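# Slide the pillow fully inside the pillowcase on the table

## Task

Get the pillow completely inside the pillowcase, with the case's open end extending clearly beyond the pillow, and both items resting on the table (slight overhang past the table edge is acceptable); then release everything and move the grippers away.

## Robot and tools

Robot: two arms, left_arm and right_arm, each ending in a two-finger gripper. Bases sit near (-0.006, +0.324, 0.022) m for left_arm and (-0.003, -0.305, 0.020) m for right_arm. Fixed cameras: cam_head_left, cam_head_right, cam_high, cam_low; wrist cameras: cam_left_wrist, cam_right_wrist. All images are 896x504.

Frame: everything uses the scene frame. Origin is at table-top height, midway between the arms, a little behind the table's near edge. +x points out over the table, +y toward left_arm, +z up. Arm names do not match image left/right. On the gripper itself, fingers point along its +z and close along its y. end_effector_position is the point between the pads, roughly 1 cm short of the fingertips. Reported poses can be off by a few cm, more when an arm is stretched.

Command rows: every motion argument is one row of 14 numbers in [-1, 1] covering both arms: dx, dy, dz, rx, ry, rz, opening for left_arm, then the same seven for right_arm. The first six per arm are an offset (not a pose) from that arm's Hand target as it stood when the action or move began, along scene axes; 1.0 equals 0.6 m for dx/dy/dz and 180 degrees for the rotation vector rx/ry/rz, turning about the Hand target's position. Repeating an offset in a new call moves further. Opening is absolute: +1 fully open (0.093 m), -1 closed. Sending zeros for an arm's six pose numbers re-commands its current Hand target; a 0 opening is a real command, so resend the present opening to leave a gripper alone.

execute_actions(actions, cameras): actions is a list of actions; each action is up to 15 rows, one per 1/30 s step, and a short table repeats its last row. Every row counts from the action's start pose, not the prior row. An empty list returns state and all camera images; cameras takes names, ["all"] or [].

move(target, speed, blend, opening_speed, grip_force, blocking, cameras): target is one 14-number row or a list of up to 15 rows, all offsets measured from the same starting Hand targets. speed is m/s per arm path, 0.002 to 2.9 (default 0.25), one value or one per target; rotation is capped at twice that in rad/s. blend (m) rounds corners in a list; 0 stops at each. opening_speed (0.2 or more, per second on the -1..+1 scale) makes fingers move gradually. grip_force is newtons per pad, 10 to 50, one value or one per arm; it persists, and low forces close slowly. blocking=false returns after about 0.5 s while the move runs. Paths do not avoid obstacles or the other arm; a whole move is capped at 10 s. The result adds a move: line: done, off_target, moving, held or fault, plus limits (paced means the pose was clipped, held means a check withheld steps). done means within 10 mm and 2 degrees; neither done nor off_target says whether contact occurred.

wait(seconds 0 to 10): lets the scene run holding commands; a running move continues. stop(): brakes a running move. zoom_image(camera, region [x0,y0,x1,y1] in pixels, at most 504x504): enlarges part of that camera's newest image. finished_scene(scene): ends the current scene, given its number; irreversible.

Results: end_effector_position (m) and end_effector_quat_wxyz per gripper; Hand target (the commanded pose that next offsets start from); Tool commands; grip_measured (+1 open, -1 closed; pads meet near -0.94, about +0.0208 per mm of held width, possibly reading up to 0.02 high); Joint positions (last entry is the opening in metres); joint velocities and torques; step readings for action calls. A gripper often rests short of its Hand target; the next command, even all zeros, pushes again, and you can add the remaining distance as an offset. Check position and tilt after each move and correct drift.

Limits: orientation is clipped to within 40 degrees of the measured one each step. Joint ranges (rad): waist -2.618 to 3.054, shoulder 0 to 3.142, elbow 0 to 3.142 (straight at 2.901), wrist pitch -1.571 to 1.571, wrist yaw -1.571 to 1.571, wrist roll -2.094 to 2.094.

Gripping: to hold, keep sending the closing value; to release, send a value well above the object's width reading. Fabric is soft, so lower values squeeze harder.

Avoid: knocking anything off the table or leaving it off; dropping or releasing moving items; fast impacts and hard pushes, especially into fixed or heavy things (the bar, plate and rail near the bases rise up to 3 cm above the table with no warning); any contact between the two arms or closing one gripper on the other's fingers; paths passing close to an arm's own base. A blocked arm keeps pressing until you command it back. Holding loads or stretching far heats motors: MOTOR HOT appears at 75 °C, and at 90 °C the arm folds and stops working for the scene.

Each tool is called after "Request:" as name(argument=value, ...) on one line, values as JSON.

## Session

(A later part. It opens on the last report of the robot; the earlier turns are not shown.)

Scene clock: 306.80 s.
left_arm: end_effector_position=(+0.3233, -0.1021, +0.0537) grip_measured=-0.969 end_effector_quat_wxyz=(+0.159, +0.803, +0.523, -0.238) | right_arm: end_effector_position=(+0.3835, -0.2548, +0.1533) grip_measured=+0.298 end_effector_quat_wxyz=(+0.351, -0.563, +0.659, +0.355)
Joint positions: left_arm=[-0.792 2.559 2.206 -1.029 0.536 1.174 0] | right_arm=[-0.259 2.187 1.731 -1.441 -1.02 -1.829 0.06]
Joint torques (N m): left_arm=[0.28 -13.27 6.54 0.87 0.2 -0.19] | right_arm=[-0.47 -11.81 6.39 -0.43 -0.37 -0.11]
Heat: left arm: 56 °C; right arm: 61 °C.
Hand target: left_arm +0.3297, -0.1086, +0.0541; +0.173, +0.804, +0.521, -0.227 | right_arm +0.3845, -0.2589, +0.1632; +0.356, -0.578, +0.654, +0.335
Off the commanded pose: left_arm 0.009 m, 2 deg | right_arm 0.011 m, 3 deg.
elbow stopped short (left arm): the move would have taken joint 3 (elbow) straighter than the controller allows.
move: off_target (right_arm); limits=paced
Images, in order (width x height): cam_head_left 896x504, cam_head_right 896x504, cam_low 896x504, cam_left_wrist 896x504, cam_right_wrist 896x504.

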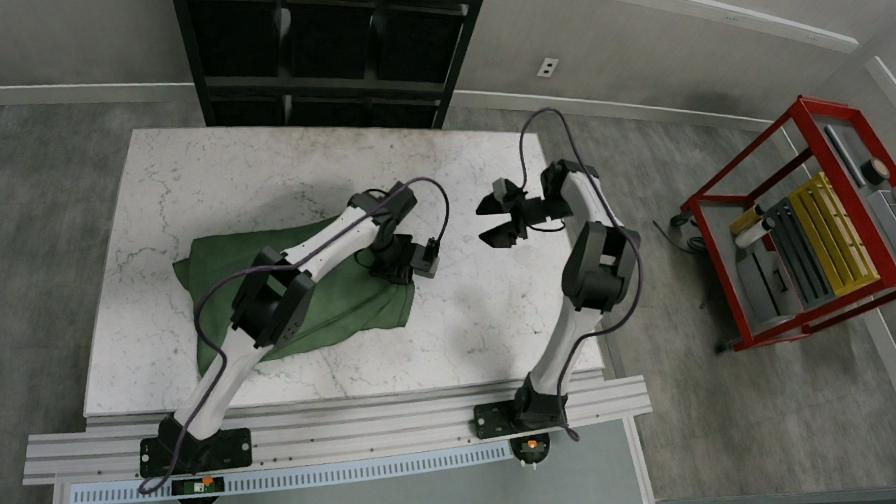

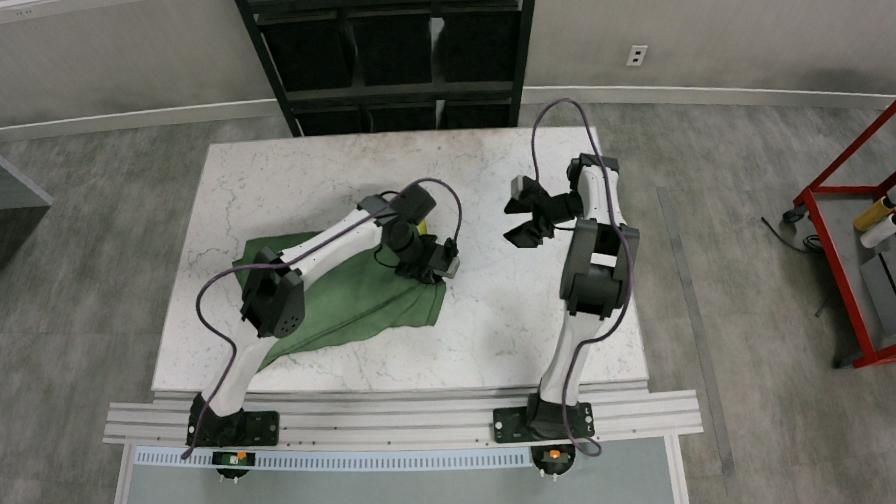

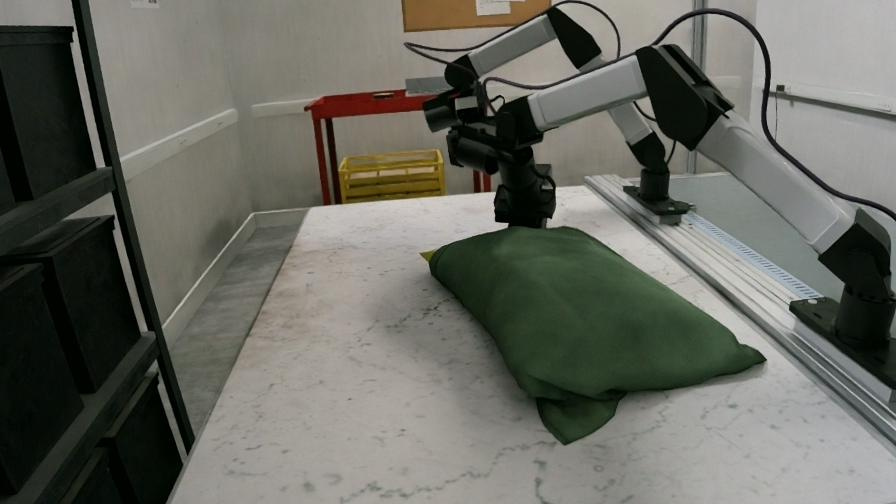

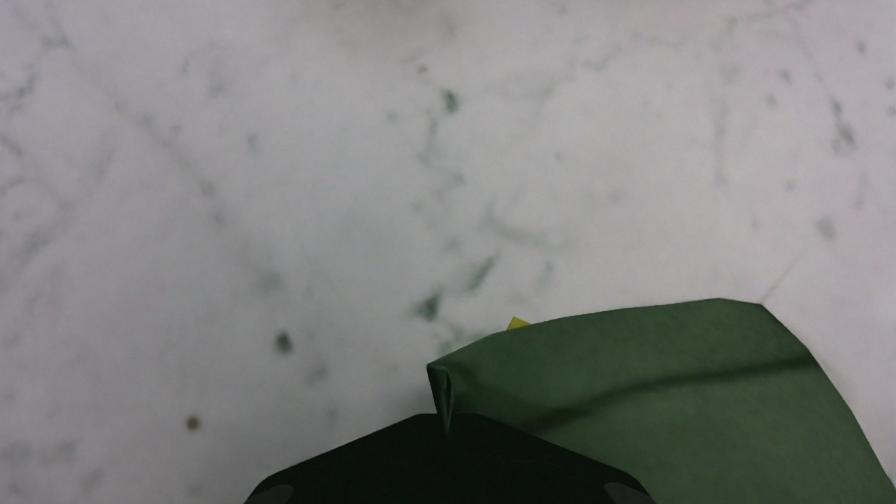

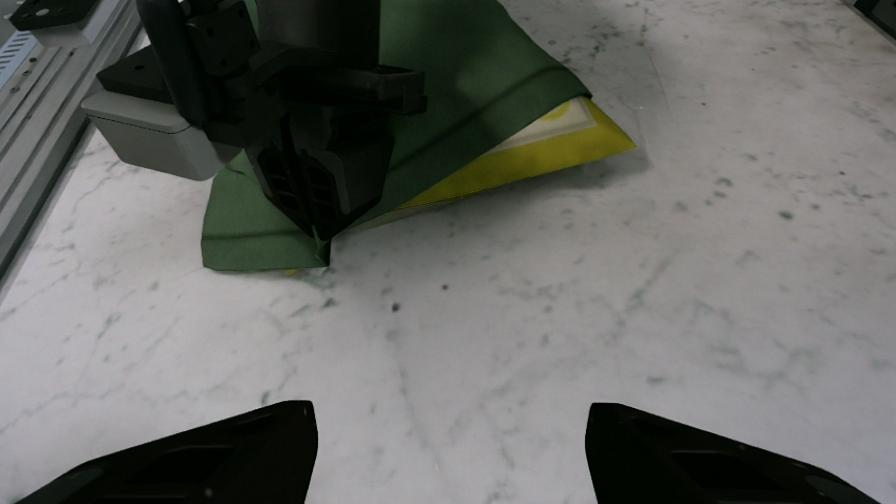

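Request:
move(target=[[0.05,0.25,0.3,0,0,0,-1,0,0,0,0,0,0,0.3],[0.05,0.44,0.74,0,0,0,-1,0,0,0,0,0,0,0.3],[0.05,0.42,0.62,0,0,0,-1,0,0,0,0,0,0,0.3],[0.05,0.44,0.74,0,0,0,-1,0,0,0,0,0,0,0.3],[0.1,0.27,0.4,0,0,0,-1,0,0,0,0,0,0,0.3],[0.09,-0.01,0.0,0,0,0,-1,0,0,0,0,0,0,0.3]], speed=[0.3,0.3,0.5,0.5,0.3,0.3], blend=[0.05,0.01,0.01,0.02,0.06,0], cameras=["cam_head_left","cam_head_right","cam_low","cam_left_wrist","cam_right_wrist"])

Scene clock: 315.03 s.
left_arm: end_effector_position=(+0.3813, -0.1054, +0.0516) grip_measured=-0.969 end_effector_quat_wxyz=(+0.186, +0.796, +0.530, -0.226) | right_arm: end_effector_position=(+0.3835, -0.2548, +0.1533) grip_measured=+0.298 end_effector_quat_wxyz=(+0.351, -0.563, +0.659, +0.355)
Joint positions: left_arm=[-0.727 2.892 2.839 -1.293 0.537 1.208 0] | right_arm=[-0.259 2.187 1.731 -1.441 -1.02 -1.829 0.06]
Joint torques (N m): left_arm=[-0.28 -13.79 8.12 0.78 0.28 -0.19] | right_arm=[-0.49 -11.79 6.43 -0.43 -0.38 -0.11]
Heat: left arm: 58 °C; right arm: 62 °C.
Hand target: left_arm +0.3838, -0.1145, +0.0541; +0.173, +0.804, +0.522, -0.227 | right_arm +0.3845, -0.2589, +0.1632; +0.356, -0.578, +0.654, +0.335
Off the commanded pose: left_arm 0.010 m, 2 deg | right_arm 0.011 m, 3 deg.
elbow stopped short (left arm): the move would have taken joint 3 (elbow) straighter than the controller allows.
move: off_target (right_arm); limits=paced
Images, in order (width x height): cam_head_left 896x504, cam_head_right 896x504, cam_low 896x504, cam_left_wrist 896x504, cam_right_wrist 896x504.

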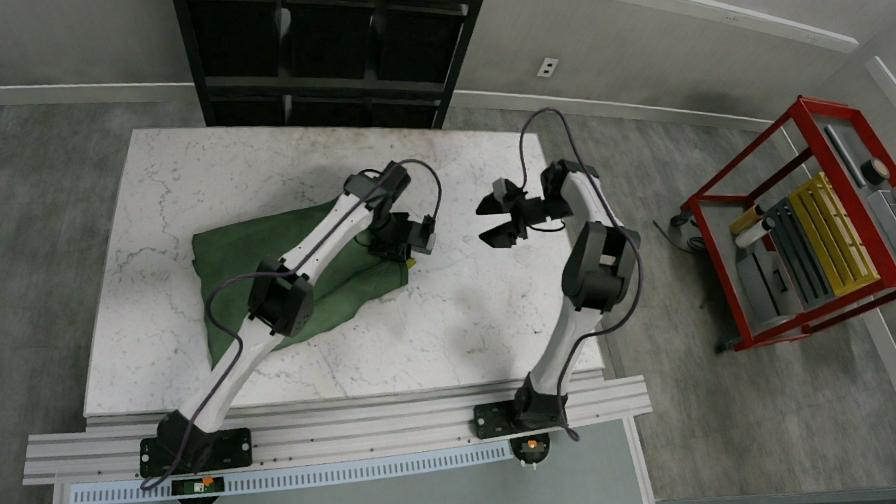

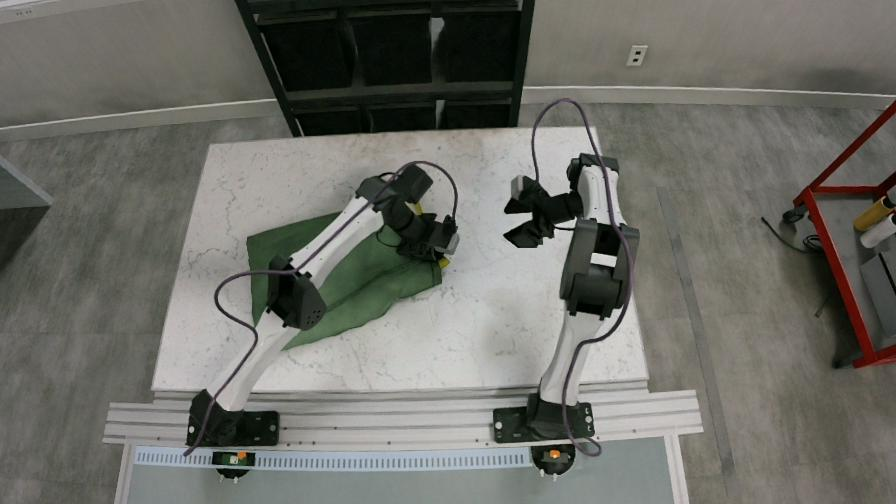

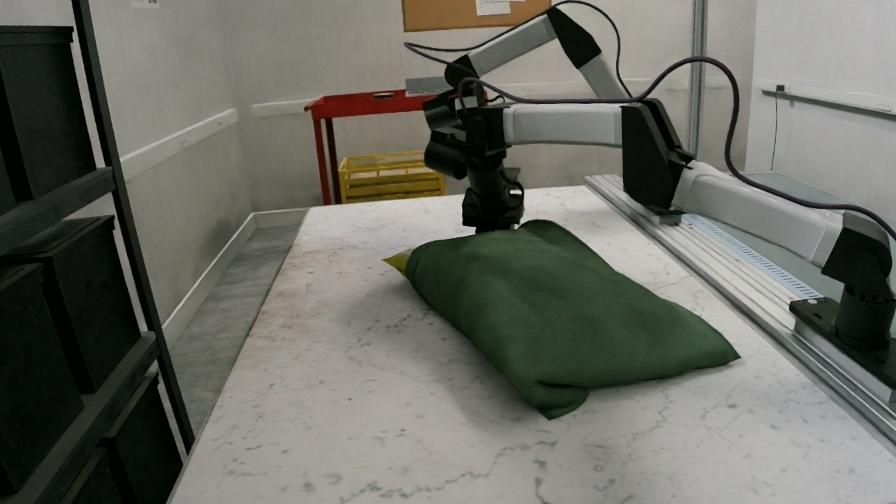

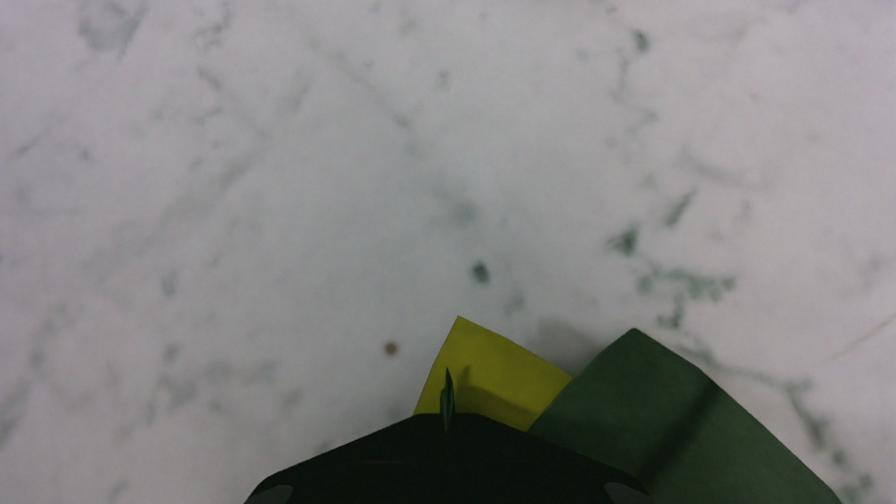

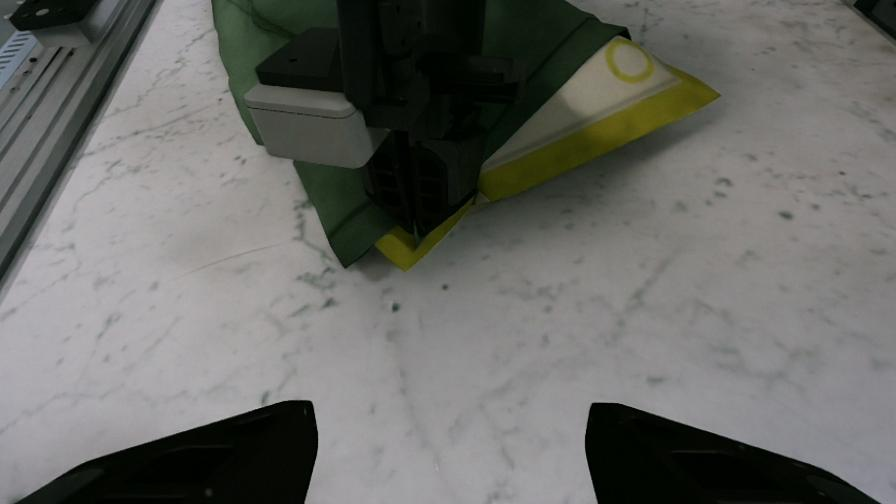

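Request:
move(target=[[0.0,0.25,0.3,0,0,0,-1,0,0,0,0,0,0,0.3],[-0.02,0.44,0.74,0,0,0,-1,0,0,0,0,0,0,0.3],[-0.04,0.28,0.4,0,0,0,-1,0,0,0,0,0,0,0.3],[-0.08,-0.03,0.0,0,0,0,-1,0,0,0,0,0,0,0.3]], speed=0.35, blend=[0.05,0.01,0.06,0], cameras=["cam_head_left","cam_low","cam_left_wrist","cam_right_wrist"])

Scene clock: 327.03 s.
left_arm: end_effector_position=(+0.3281, -0.1215, +0.0432) grip_measured=-0.969 end_effector_quat_wxyz=(+0.146, +0.803, +0.527, -0.236) | right_arm: end_effector_position=(+0.3835, -0.2548, +0.1533) grip_measured=+0.298 end_effector_quat_wxyz=(+0.351, -0.563, +0.659, +0.355)
Joint positions: left_arm=[-0.816 2.707 2.454 -1.138 0.522 1.147 0] | right_arm=[-0.259 2.187 1.731 -1.441 -1.02 -1.829 0.06]
Joint torques (N m): left_arm=[0.17 -14.71 8.12 0.83 0.27 -0.19] | right_arm=[-0.49 -11.78 6.41 -0.42 -0.37 -0.11]
Heat: left arm: 64 °C; right arm: 62 °C.
Hand target: left_arm +0.3358, -0.1325, +0.0541; +0.173, +0.804, +0.522, -0.227 | right_arm +0.3845, -0.2589, +0.1632; +0.356, -0.578, +0.654, +0.335
Off the commanded pose: left_arm 0.017 m, 3 deg | right_arm 0.011 m, 3 deg.
elbow stopped short (left arm): the move would have taken joint 3 (elbow) straighter than the controller allows.
move: off_target (left_arm, right_arm); limits=paced
Images, in order (width x height): cam_head_left 896x504, cam_low 896x504, cam_left_wrist 896x504, cam_right_wrist 896x504.

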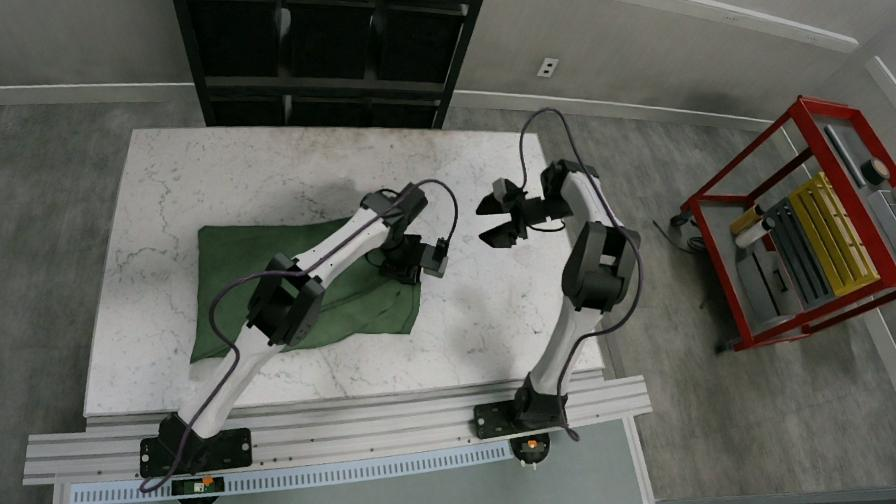

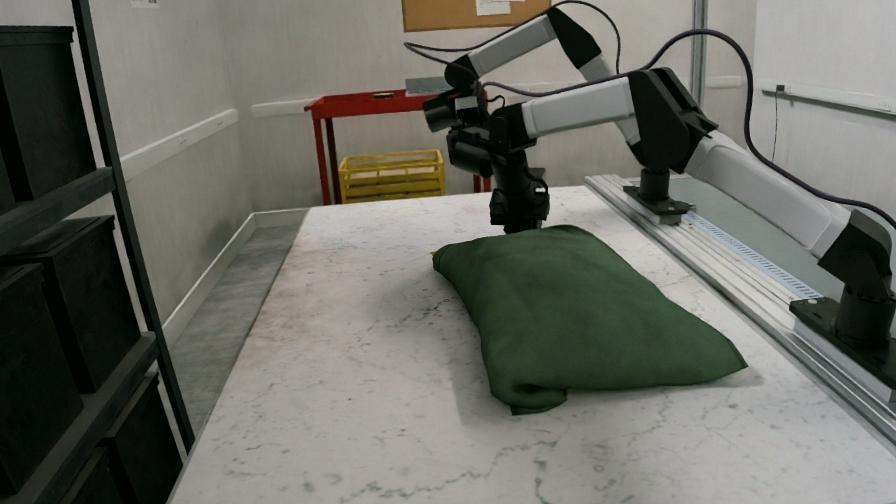

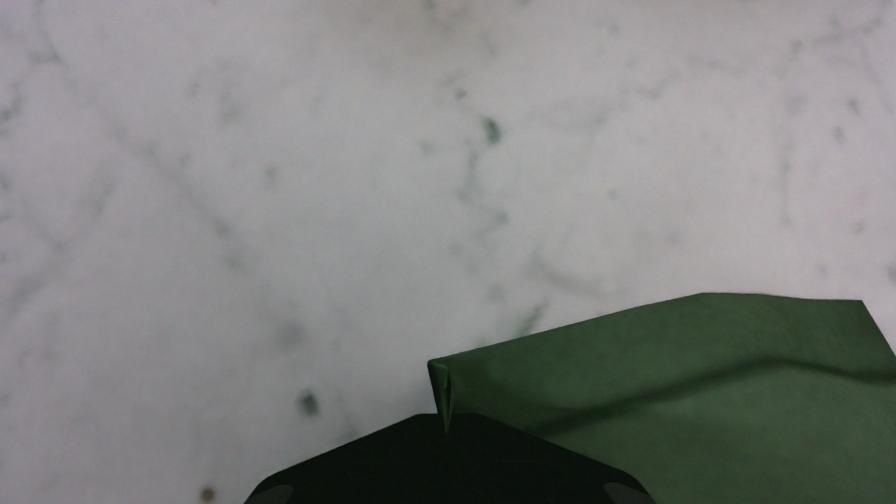

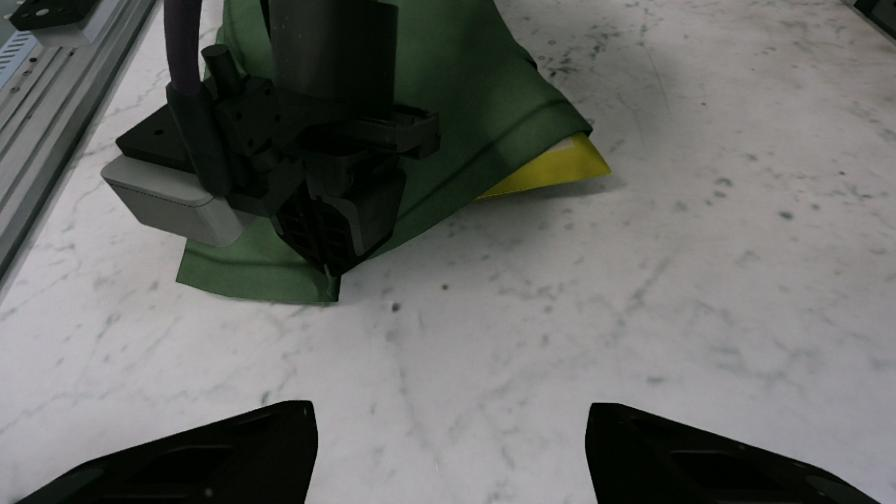

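Request:
move(target=[[0.0,0.28,0.3,0,0,0,-1,0,0,0,0,0,0,0.3],[0.05,0.47,0.74,0,0,0,-1,0,0,0,0,0,0,0.3],[0.03,0.3,0.4,0,0,0,-1,0,0,0,0,0,0,0.3],[0.0,-0.03,0.0,0,0,0,-1,0,0,0,0,0,0,0.3]], speed=0.35, blend=[0.05,0.01,0.06,0], cameras=["cam_head_left","cam_low","cam_left_wrist","cam_right_wrist"])

Scene clock: 333.87 s.
left_arm: end_effector_position=(+0.3311, -0.1431, +0.0505) grip_measured=-0.969 end_effector_quat_wxyz=(+0.159, +0.804, +0.524, -0.233) | right_arm: end_effector_position=(+0.3835, -0.2548, +0.1533) grip_measured=+0.298 end_effector_quat_wxyz=(+0.351, -0.563, +0.659, +0.355)
Joint positions: left_arm=[-0.84 2.851 2.759 -1.259 0.516 1.118 0] | right_arm=[-0.259 2.187 1.731 -1.441 -1.02 -1.829 0.06]
Joint torques (N m): left_arm=[0.24 -13.56 8.79 0.78 0.26 -0.18] | right_arm=[-0.49 -11.79 6.39 -0.43 -0.38 -0.12]
Heat: left arm: 66 °C; right arm: 63 °C.
Hand target: left_arm +0.3356, -0.1505, +0.0538; +0.173, +0.804, +0.522, -0.227 | right_arm +0.3845, -0.2589, +0.1632; +0.356, -0.578, +0.654, +0.335
Off the commanded pose: left_arm 0.009 m, 2 deg | right_arm 0.011 m, 3 deg.
elbow stopped short (left arm): the move would have taken joint 3 (elbow) straighter than the controller allows.
move: off_target (right_arm); limits=paced
Images, in order (width x height): cam_head_left 896x504, cam_low 896x504, cam_left_wrist 896x504, cam_right_wrist 896x504.

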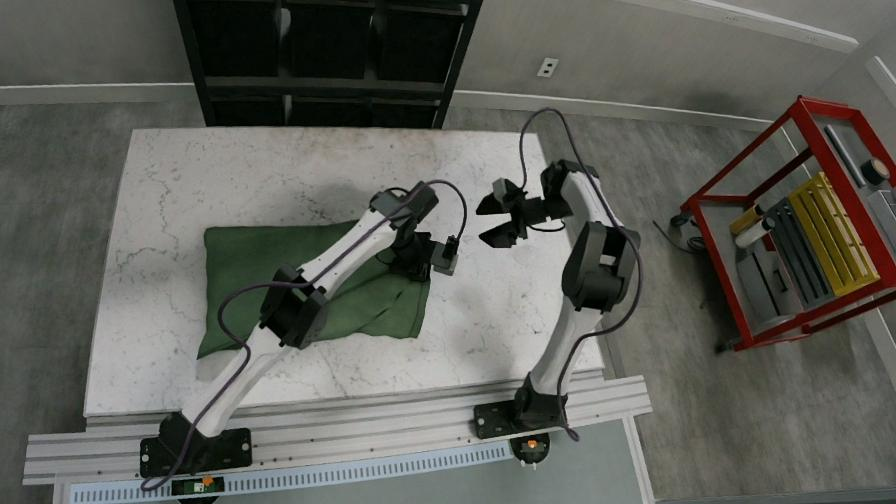

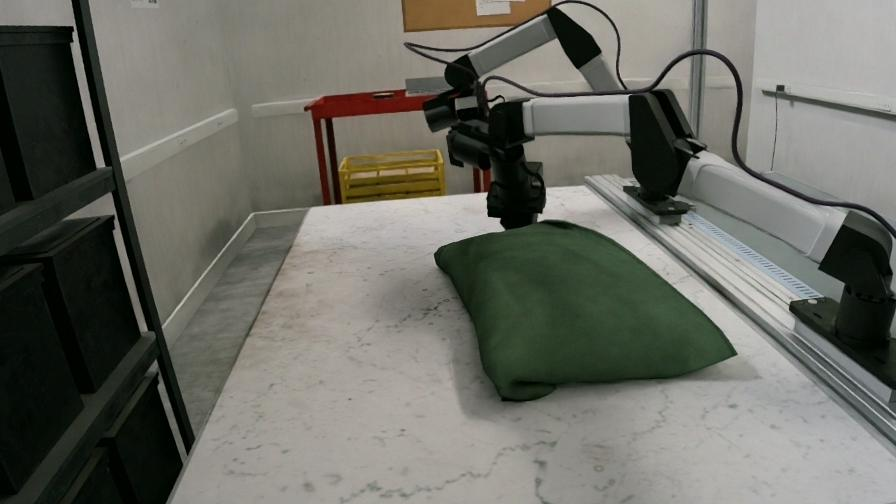

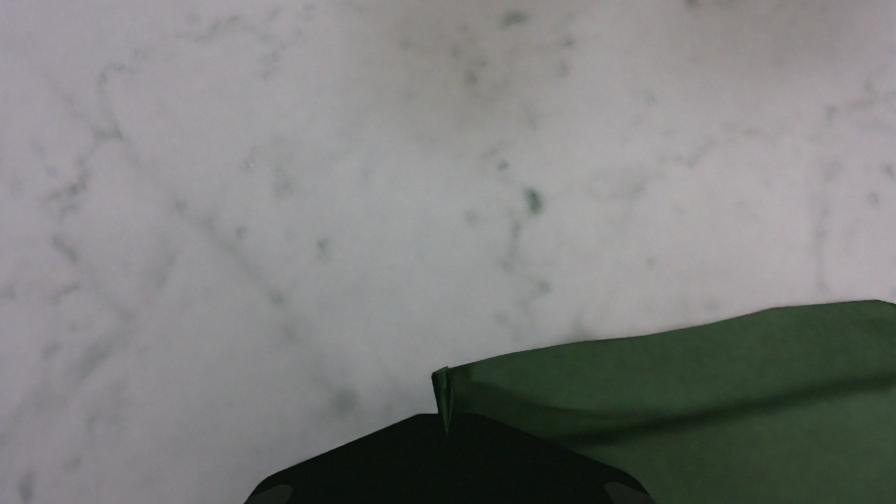

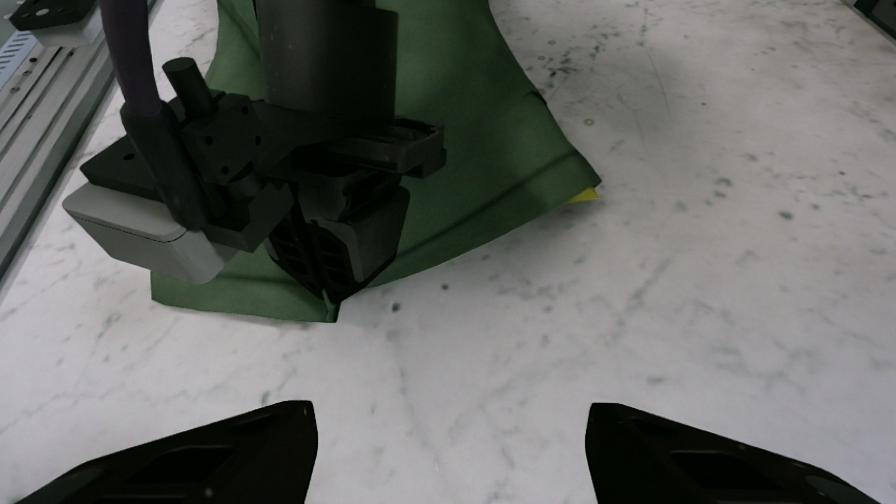

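Request:
move(target=[[0.0,0.31,0.3,0,0,0,-1,0,0,0,0,0,0,0.3],[0.07,0.5,0.74,0,0,0,-1,0,0,0,0,0,0,0.3],[0.05,0.33,0.4,0,0,0,-1,0,0,0,0,0,0,0.3],[0.02,0.02,0.0,0,0,0,-1,0,0,0,0,0,0,0.3]], speed=0.35, blend=[0.05,0.01,0.06,0])

Request:
move(target=[[0.0,0.29,0.3,0,0,0,-1,0,0,0,0,0,0,0.3],[0.05,0.48,0.74,0,0,0,-1,0,0,0,0,0,0,0.3],[0.03,0.31,0.4,0,0,0,-1,0,0,0,0,0,0,0.3],[0.0,-0.02,0.0,0,0,0,-1,0,0,0,0,0,0,0.3]], speed=0.35, blend=[0.05,0.01,0.06,0], cameras=["cam_head_left","cam_low","cam_left_wrist","cam_right_wrist"])

Scene clock: 342.00 s.
left_arm: end_effector_position=(+0.3434, -0.1311, +0.0508) grip_measured=-0.969 end_effector_quat_wxyz=(+0.161, +0.803, +0.524, -0.233) | right_arm: end_effector_position=(+0.3835, -0.2548, +0.1533) grip_measured=+0.298 end_effector_quat_wxyz=(+0.351, -0.563, +0.659, +0.355)
Joint positions: left_arm=[-0.808 2.875 2.808 -1.298 0.524 1.152 0] | right_arm=[-0.259 2.187 1.731 -1.441 -1.02 -1.829 0.06]
Joint torques (N m): left_arm=[0.18 -13.57 8.7 0.74 0.26 -0.19] | right_arm=[-0.49 -11.82 6.41 -0.43 -0.37 -0.11]
Heat: left arm: 66 °C; right arm: 63 °C.
Hand target: left_arm +0.3477, -0.1385, +0.0540; +0.173, +0.804, +0.521, -0.227 | right_arm +0.3845, -0.2589, +0.1632; +0.356, -0.578, +0.654, +0.335
Off the commanded pose: left_arm 0.009 m, 2 deg | right_arm 0.011 m, 3 deg.
elbow stopped short (left arm): the move would have taken joint 3 (elbow) straighter than the controller allows.
move: off_target (right_arm); limits=paced

Scene clock: 346.07 s.
left_arm: end_effector_position=(+0.3399, -0.1390, +0.0429) grip_measured=-0.969 end_effector_quat_wxyz=(+0.159, +0.799, +0.530, -0.233) | right_arm: end_effector_position=(+0.3835, -0.2548, +0.1533) grip_measured=+0.298 end_effector_quat_wxyz=(+0.351, -0.563, +0.659, +0.355)
Joint positions: left_arm=[-0.824 2.904 2.835 -1.287 0.519 1.12 0] | right_arm=[-0.259 2.187 1.731 -1.441 -1.02 -1.829 0.06]
Joint torques (N m): left_arm=[-0.01 -14.97 8.44 0.95 0.26 -0.18] | right_arm=[-0.46 -11.82 6.42 -0.43 -0.37 -0.12]
Heat: left arm: 68 °C; right arm: 63 °C.
Hand target: left_arm +0.3477, -0.1505, +0.0541; +0.173, +0.804, +0.522, -0.227 | right_arm +0.3845, -0.2589, +0.1632; +0.356, -0.578, +0.654, +0.335
Off the commanded pose: left_arm 0.018 m, 2 deg | right_arm 0.011 m, 3 deg.
elbow stopped short (left arm): the move would have taken joint 3 (elbow) straighter than the controller allows.
move: off_target (left_arm, right_arm); limits=paced
Images, in order (width x height): cam_head_left 896x504, cam_low 896x504, cam_left_wrist 896x504, cam_right_wrist 896x504.

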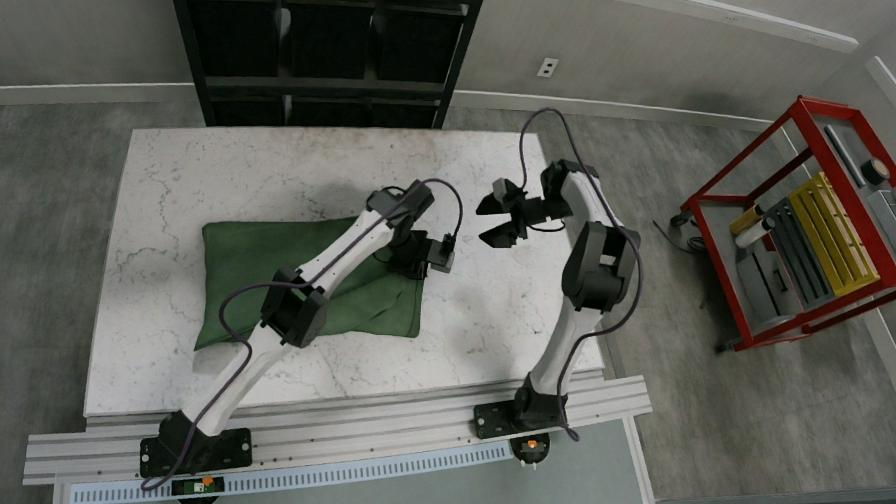

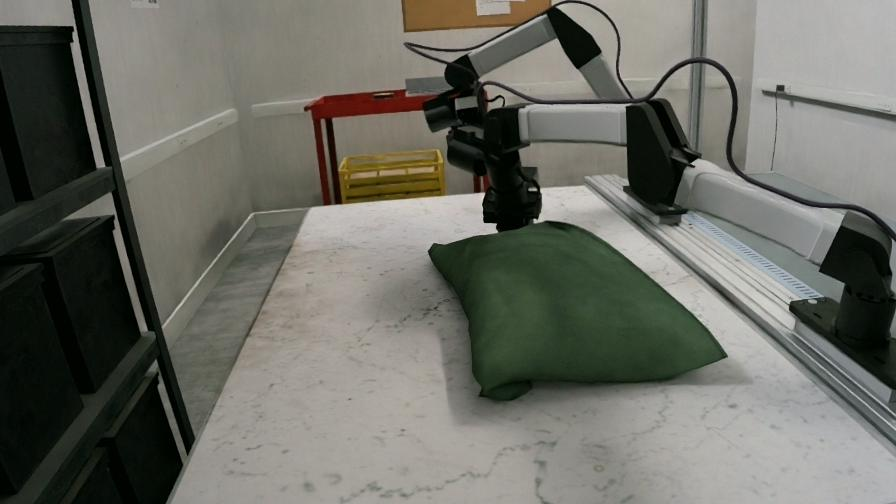

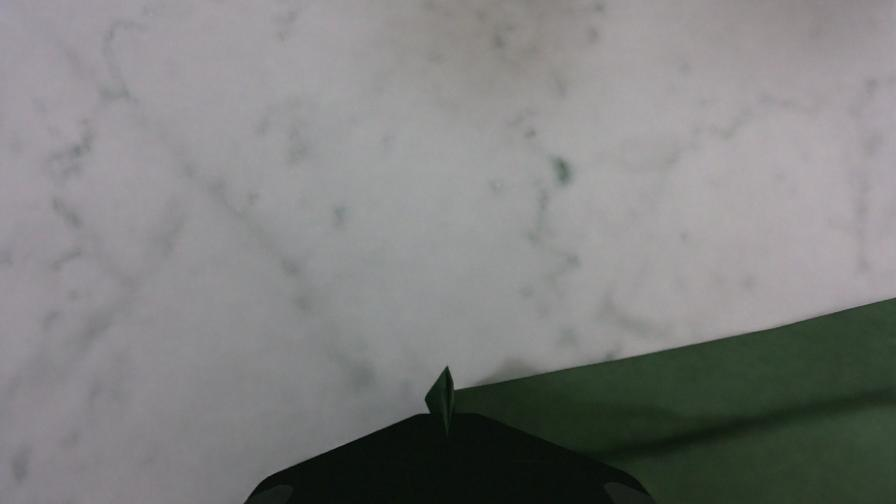

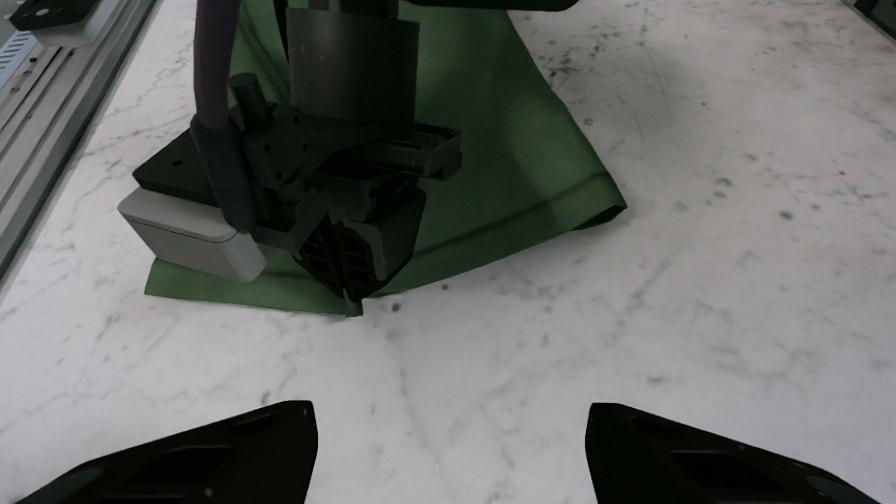

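Request:
move(target=[[0.0,0.31,0.3,0,0,0,-1,0,0,0,0,0,0,0.3],[0.05,0.5,0.74,0,0,0,-1,0,0,0,0,0,0,0.3],[0.03,0.33,0.4,0,0,0,-1,0,0,0,0,0,0,0.3],[0.0,0.0,0.0,0,0,0,-1,0,0,0,0,0,0,0.3]], speed=0.35, blend=[0.05,0.01,0.06,0])

Request:
move(target=[[0.0,-0.03,-0.05,0,0,0,-1,0,0,0,0,0,0,0.3],[0.0,-0.03,-0.05,0,0,0,0.1,0,0,0,0,0,0,0.3],[0.0,0.05,0.12,0,0,0,0.1,0,0,0,0,0,0,0.3],[-0.1,0.4,0.35,0,0,0,0.1,0,0,0.03,0,0,0,0.3]], speed=0.25, blend=[0,0,0.03,0], cameras=["cam_head_left","cam_head_right","cam_high","cam_low","cam_right_wrist"])

Scene clock: 354.40 s.
left_arm: end_effector_position=(+0.3400, -0.1390, +0.0437) grip_measured=-0.969 end_effector_quat_wxyz=(+0.160, +0.799, +0.530, -0.233) | right_arm: end_effector_position=(+0.3835, -0.2548, +0.1533) grip_measured=+0.298 end_effector_quat_wxyz=(+0.351, -0.563, +0.659, +0.355)
Joint positions: left_arm=[-0.824 2.902 2.835 -1.287 0.519 1.12 0] | right_arm=[-0.259 2.187 1.731 -1.441 -1.02 -1.829 0.06]
Joint torques (N m): left_arm=[0.17 -14.72 8.35 0.96 0.26 -0.19] | right_arm=[-0.47 -11.78 6.42 -0.43 -0.38 -0.11]
Heat: left arm: 71 °C; right arm: 64 °C.
Hand target: left_arm +0.3477, -0.1504, +0.0540; +0.173, +0.804, +0.522, -0.227 | right_arm +0.3845, -0.2589, +0.1632; +0.356, -0.578, +0.654, +0.335
Off the commanded pose: left_arm 0.017 m, 2 deg | right_arm 0.011 m, 3 deg.
elbow stopped short (left arm): the move would have taken joint 3 (elbow) straighter than the controller allows.
move: off_target (left_arm, right_arm); limits=paced

Scene clock: 358.17 s.
left_arm: end_effector_position=(+0.2920, +0.0898, +0.2561) grip_measured=+0.097 end_effector_quat_wxyz=(+0.186, +0.795, +0.536, -0.215) | right_arm: end_effector_position=(+0.3838, -0.2548, +0.1674) grip_measured=+0.298 end_effector_quat_wxyz=(+0.348, -0.561, +0.660, +0.359)
Joint positions: left_arm=[-0.479 1.95 2.036 -1.572 0.553 1.484 0.05] | right_arm=[-0.259 2.187 1.785 -1.508 -1.02 -1.829 0.06]
Joint torques (N m): left_arm=[0.65 -11.17 4.49 0.34 0.47 0.03] | right_arm=[-0.47 -12.46 6.69 -0.45 -0.38 -0.11]
Heat: left arm: 71 °C; right arm: 64 °C.
Hand target: left_arm +0.2877, +0.0896, +0.2640; +0.173, +0.804, +0.522, -0.227 | right_arm +0.3845, -0.2589, +0.1813; +0.356, -0.577, +0.654, +0.335
Off the commanded pose: left_arm 0.009 m, 3 deg | right_arm 0.014 m, 4 deg.
elbow stopped short (left arm): the move would have taken joint 3 (elbow) straighter than the controller allows.
joint read past its limit (left arm) — joint 4 (wrist pitch), lower limit.
joint sent to its limit (left arm) — joint 4 (wrist pitch), lower limit. The joint targets are off in orientation, not in position.
move: off_target (left_arm, right_arm); target 2's new opening was sent with left_arm's hand 0.014 m and 2 deg from that target
Images, in order (width x height): cam_head_left 896x504, cam_head_right 896x504, cam_high 896x504, cam_low 896x504, cam_right_wrist 896x504.

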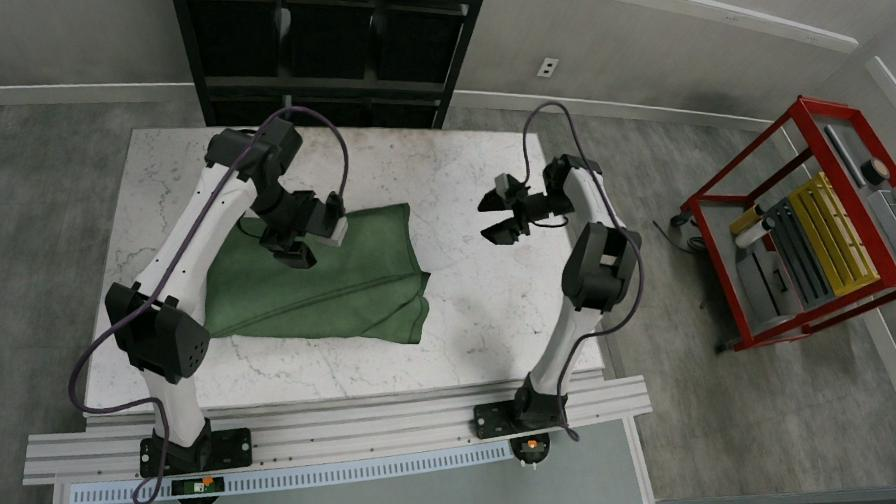

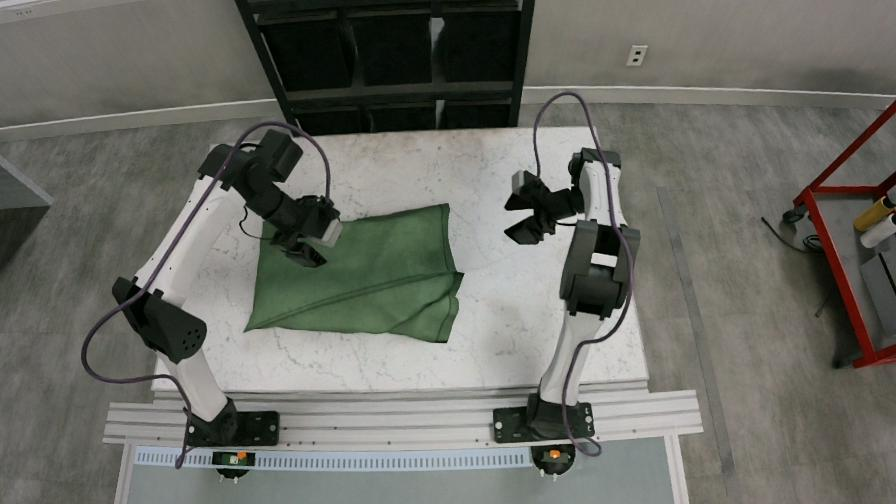

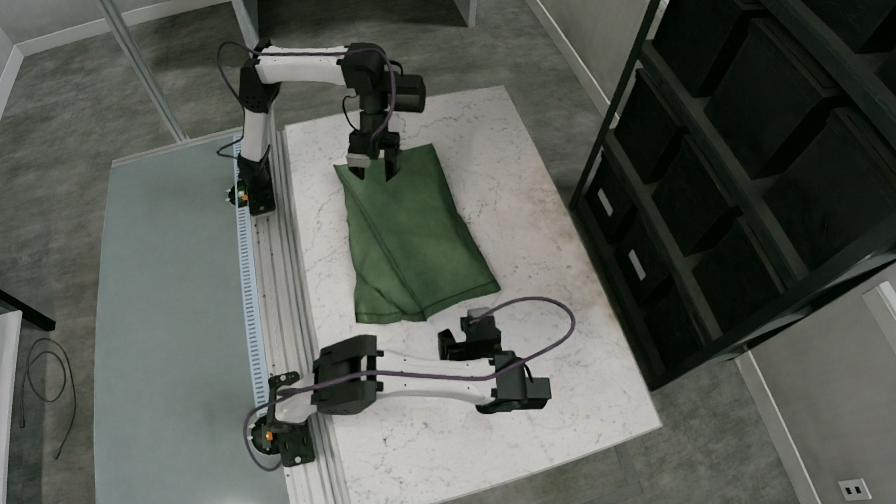

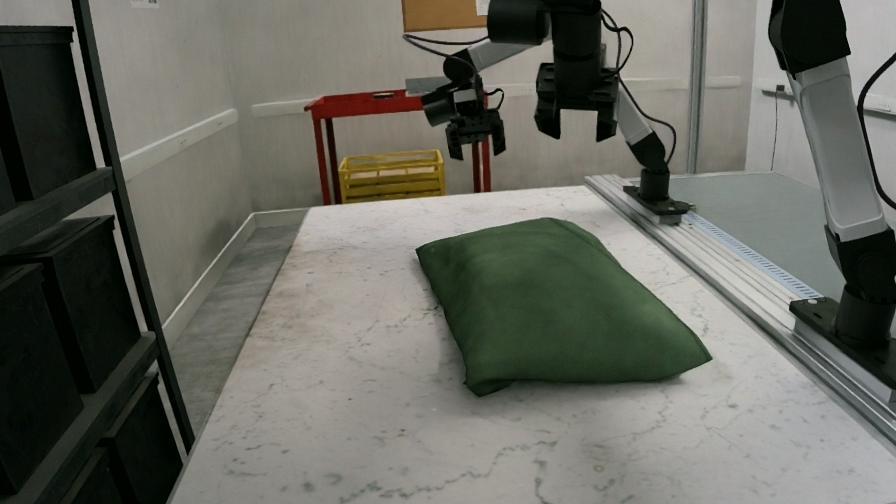

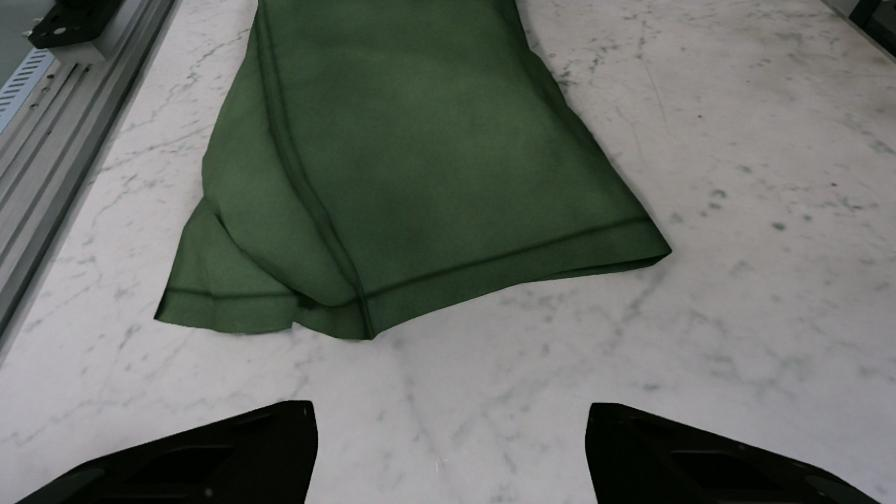

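Request:
finished_scene(scene=2)

The scene is finished: the task was done.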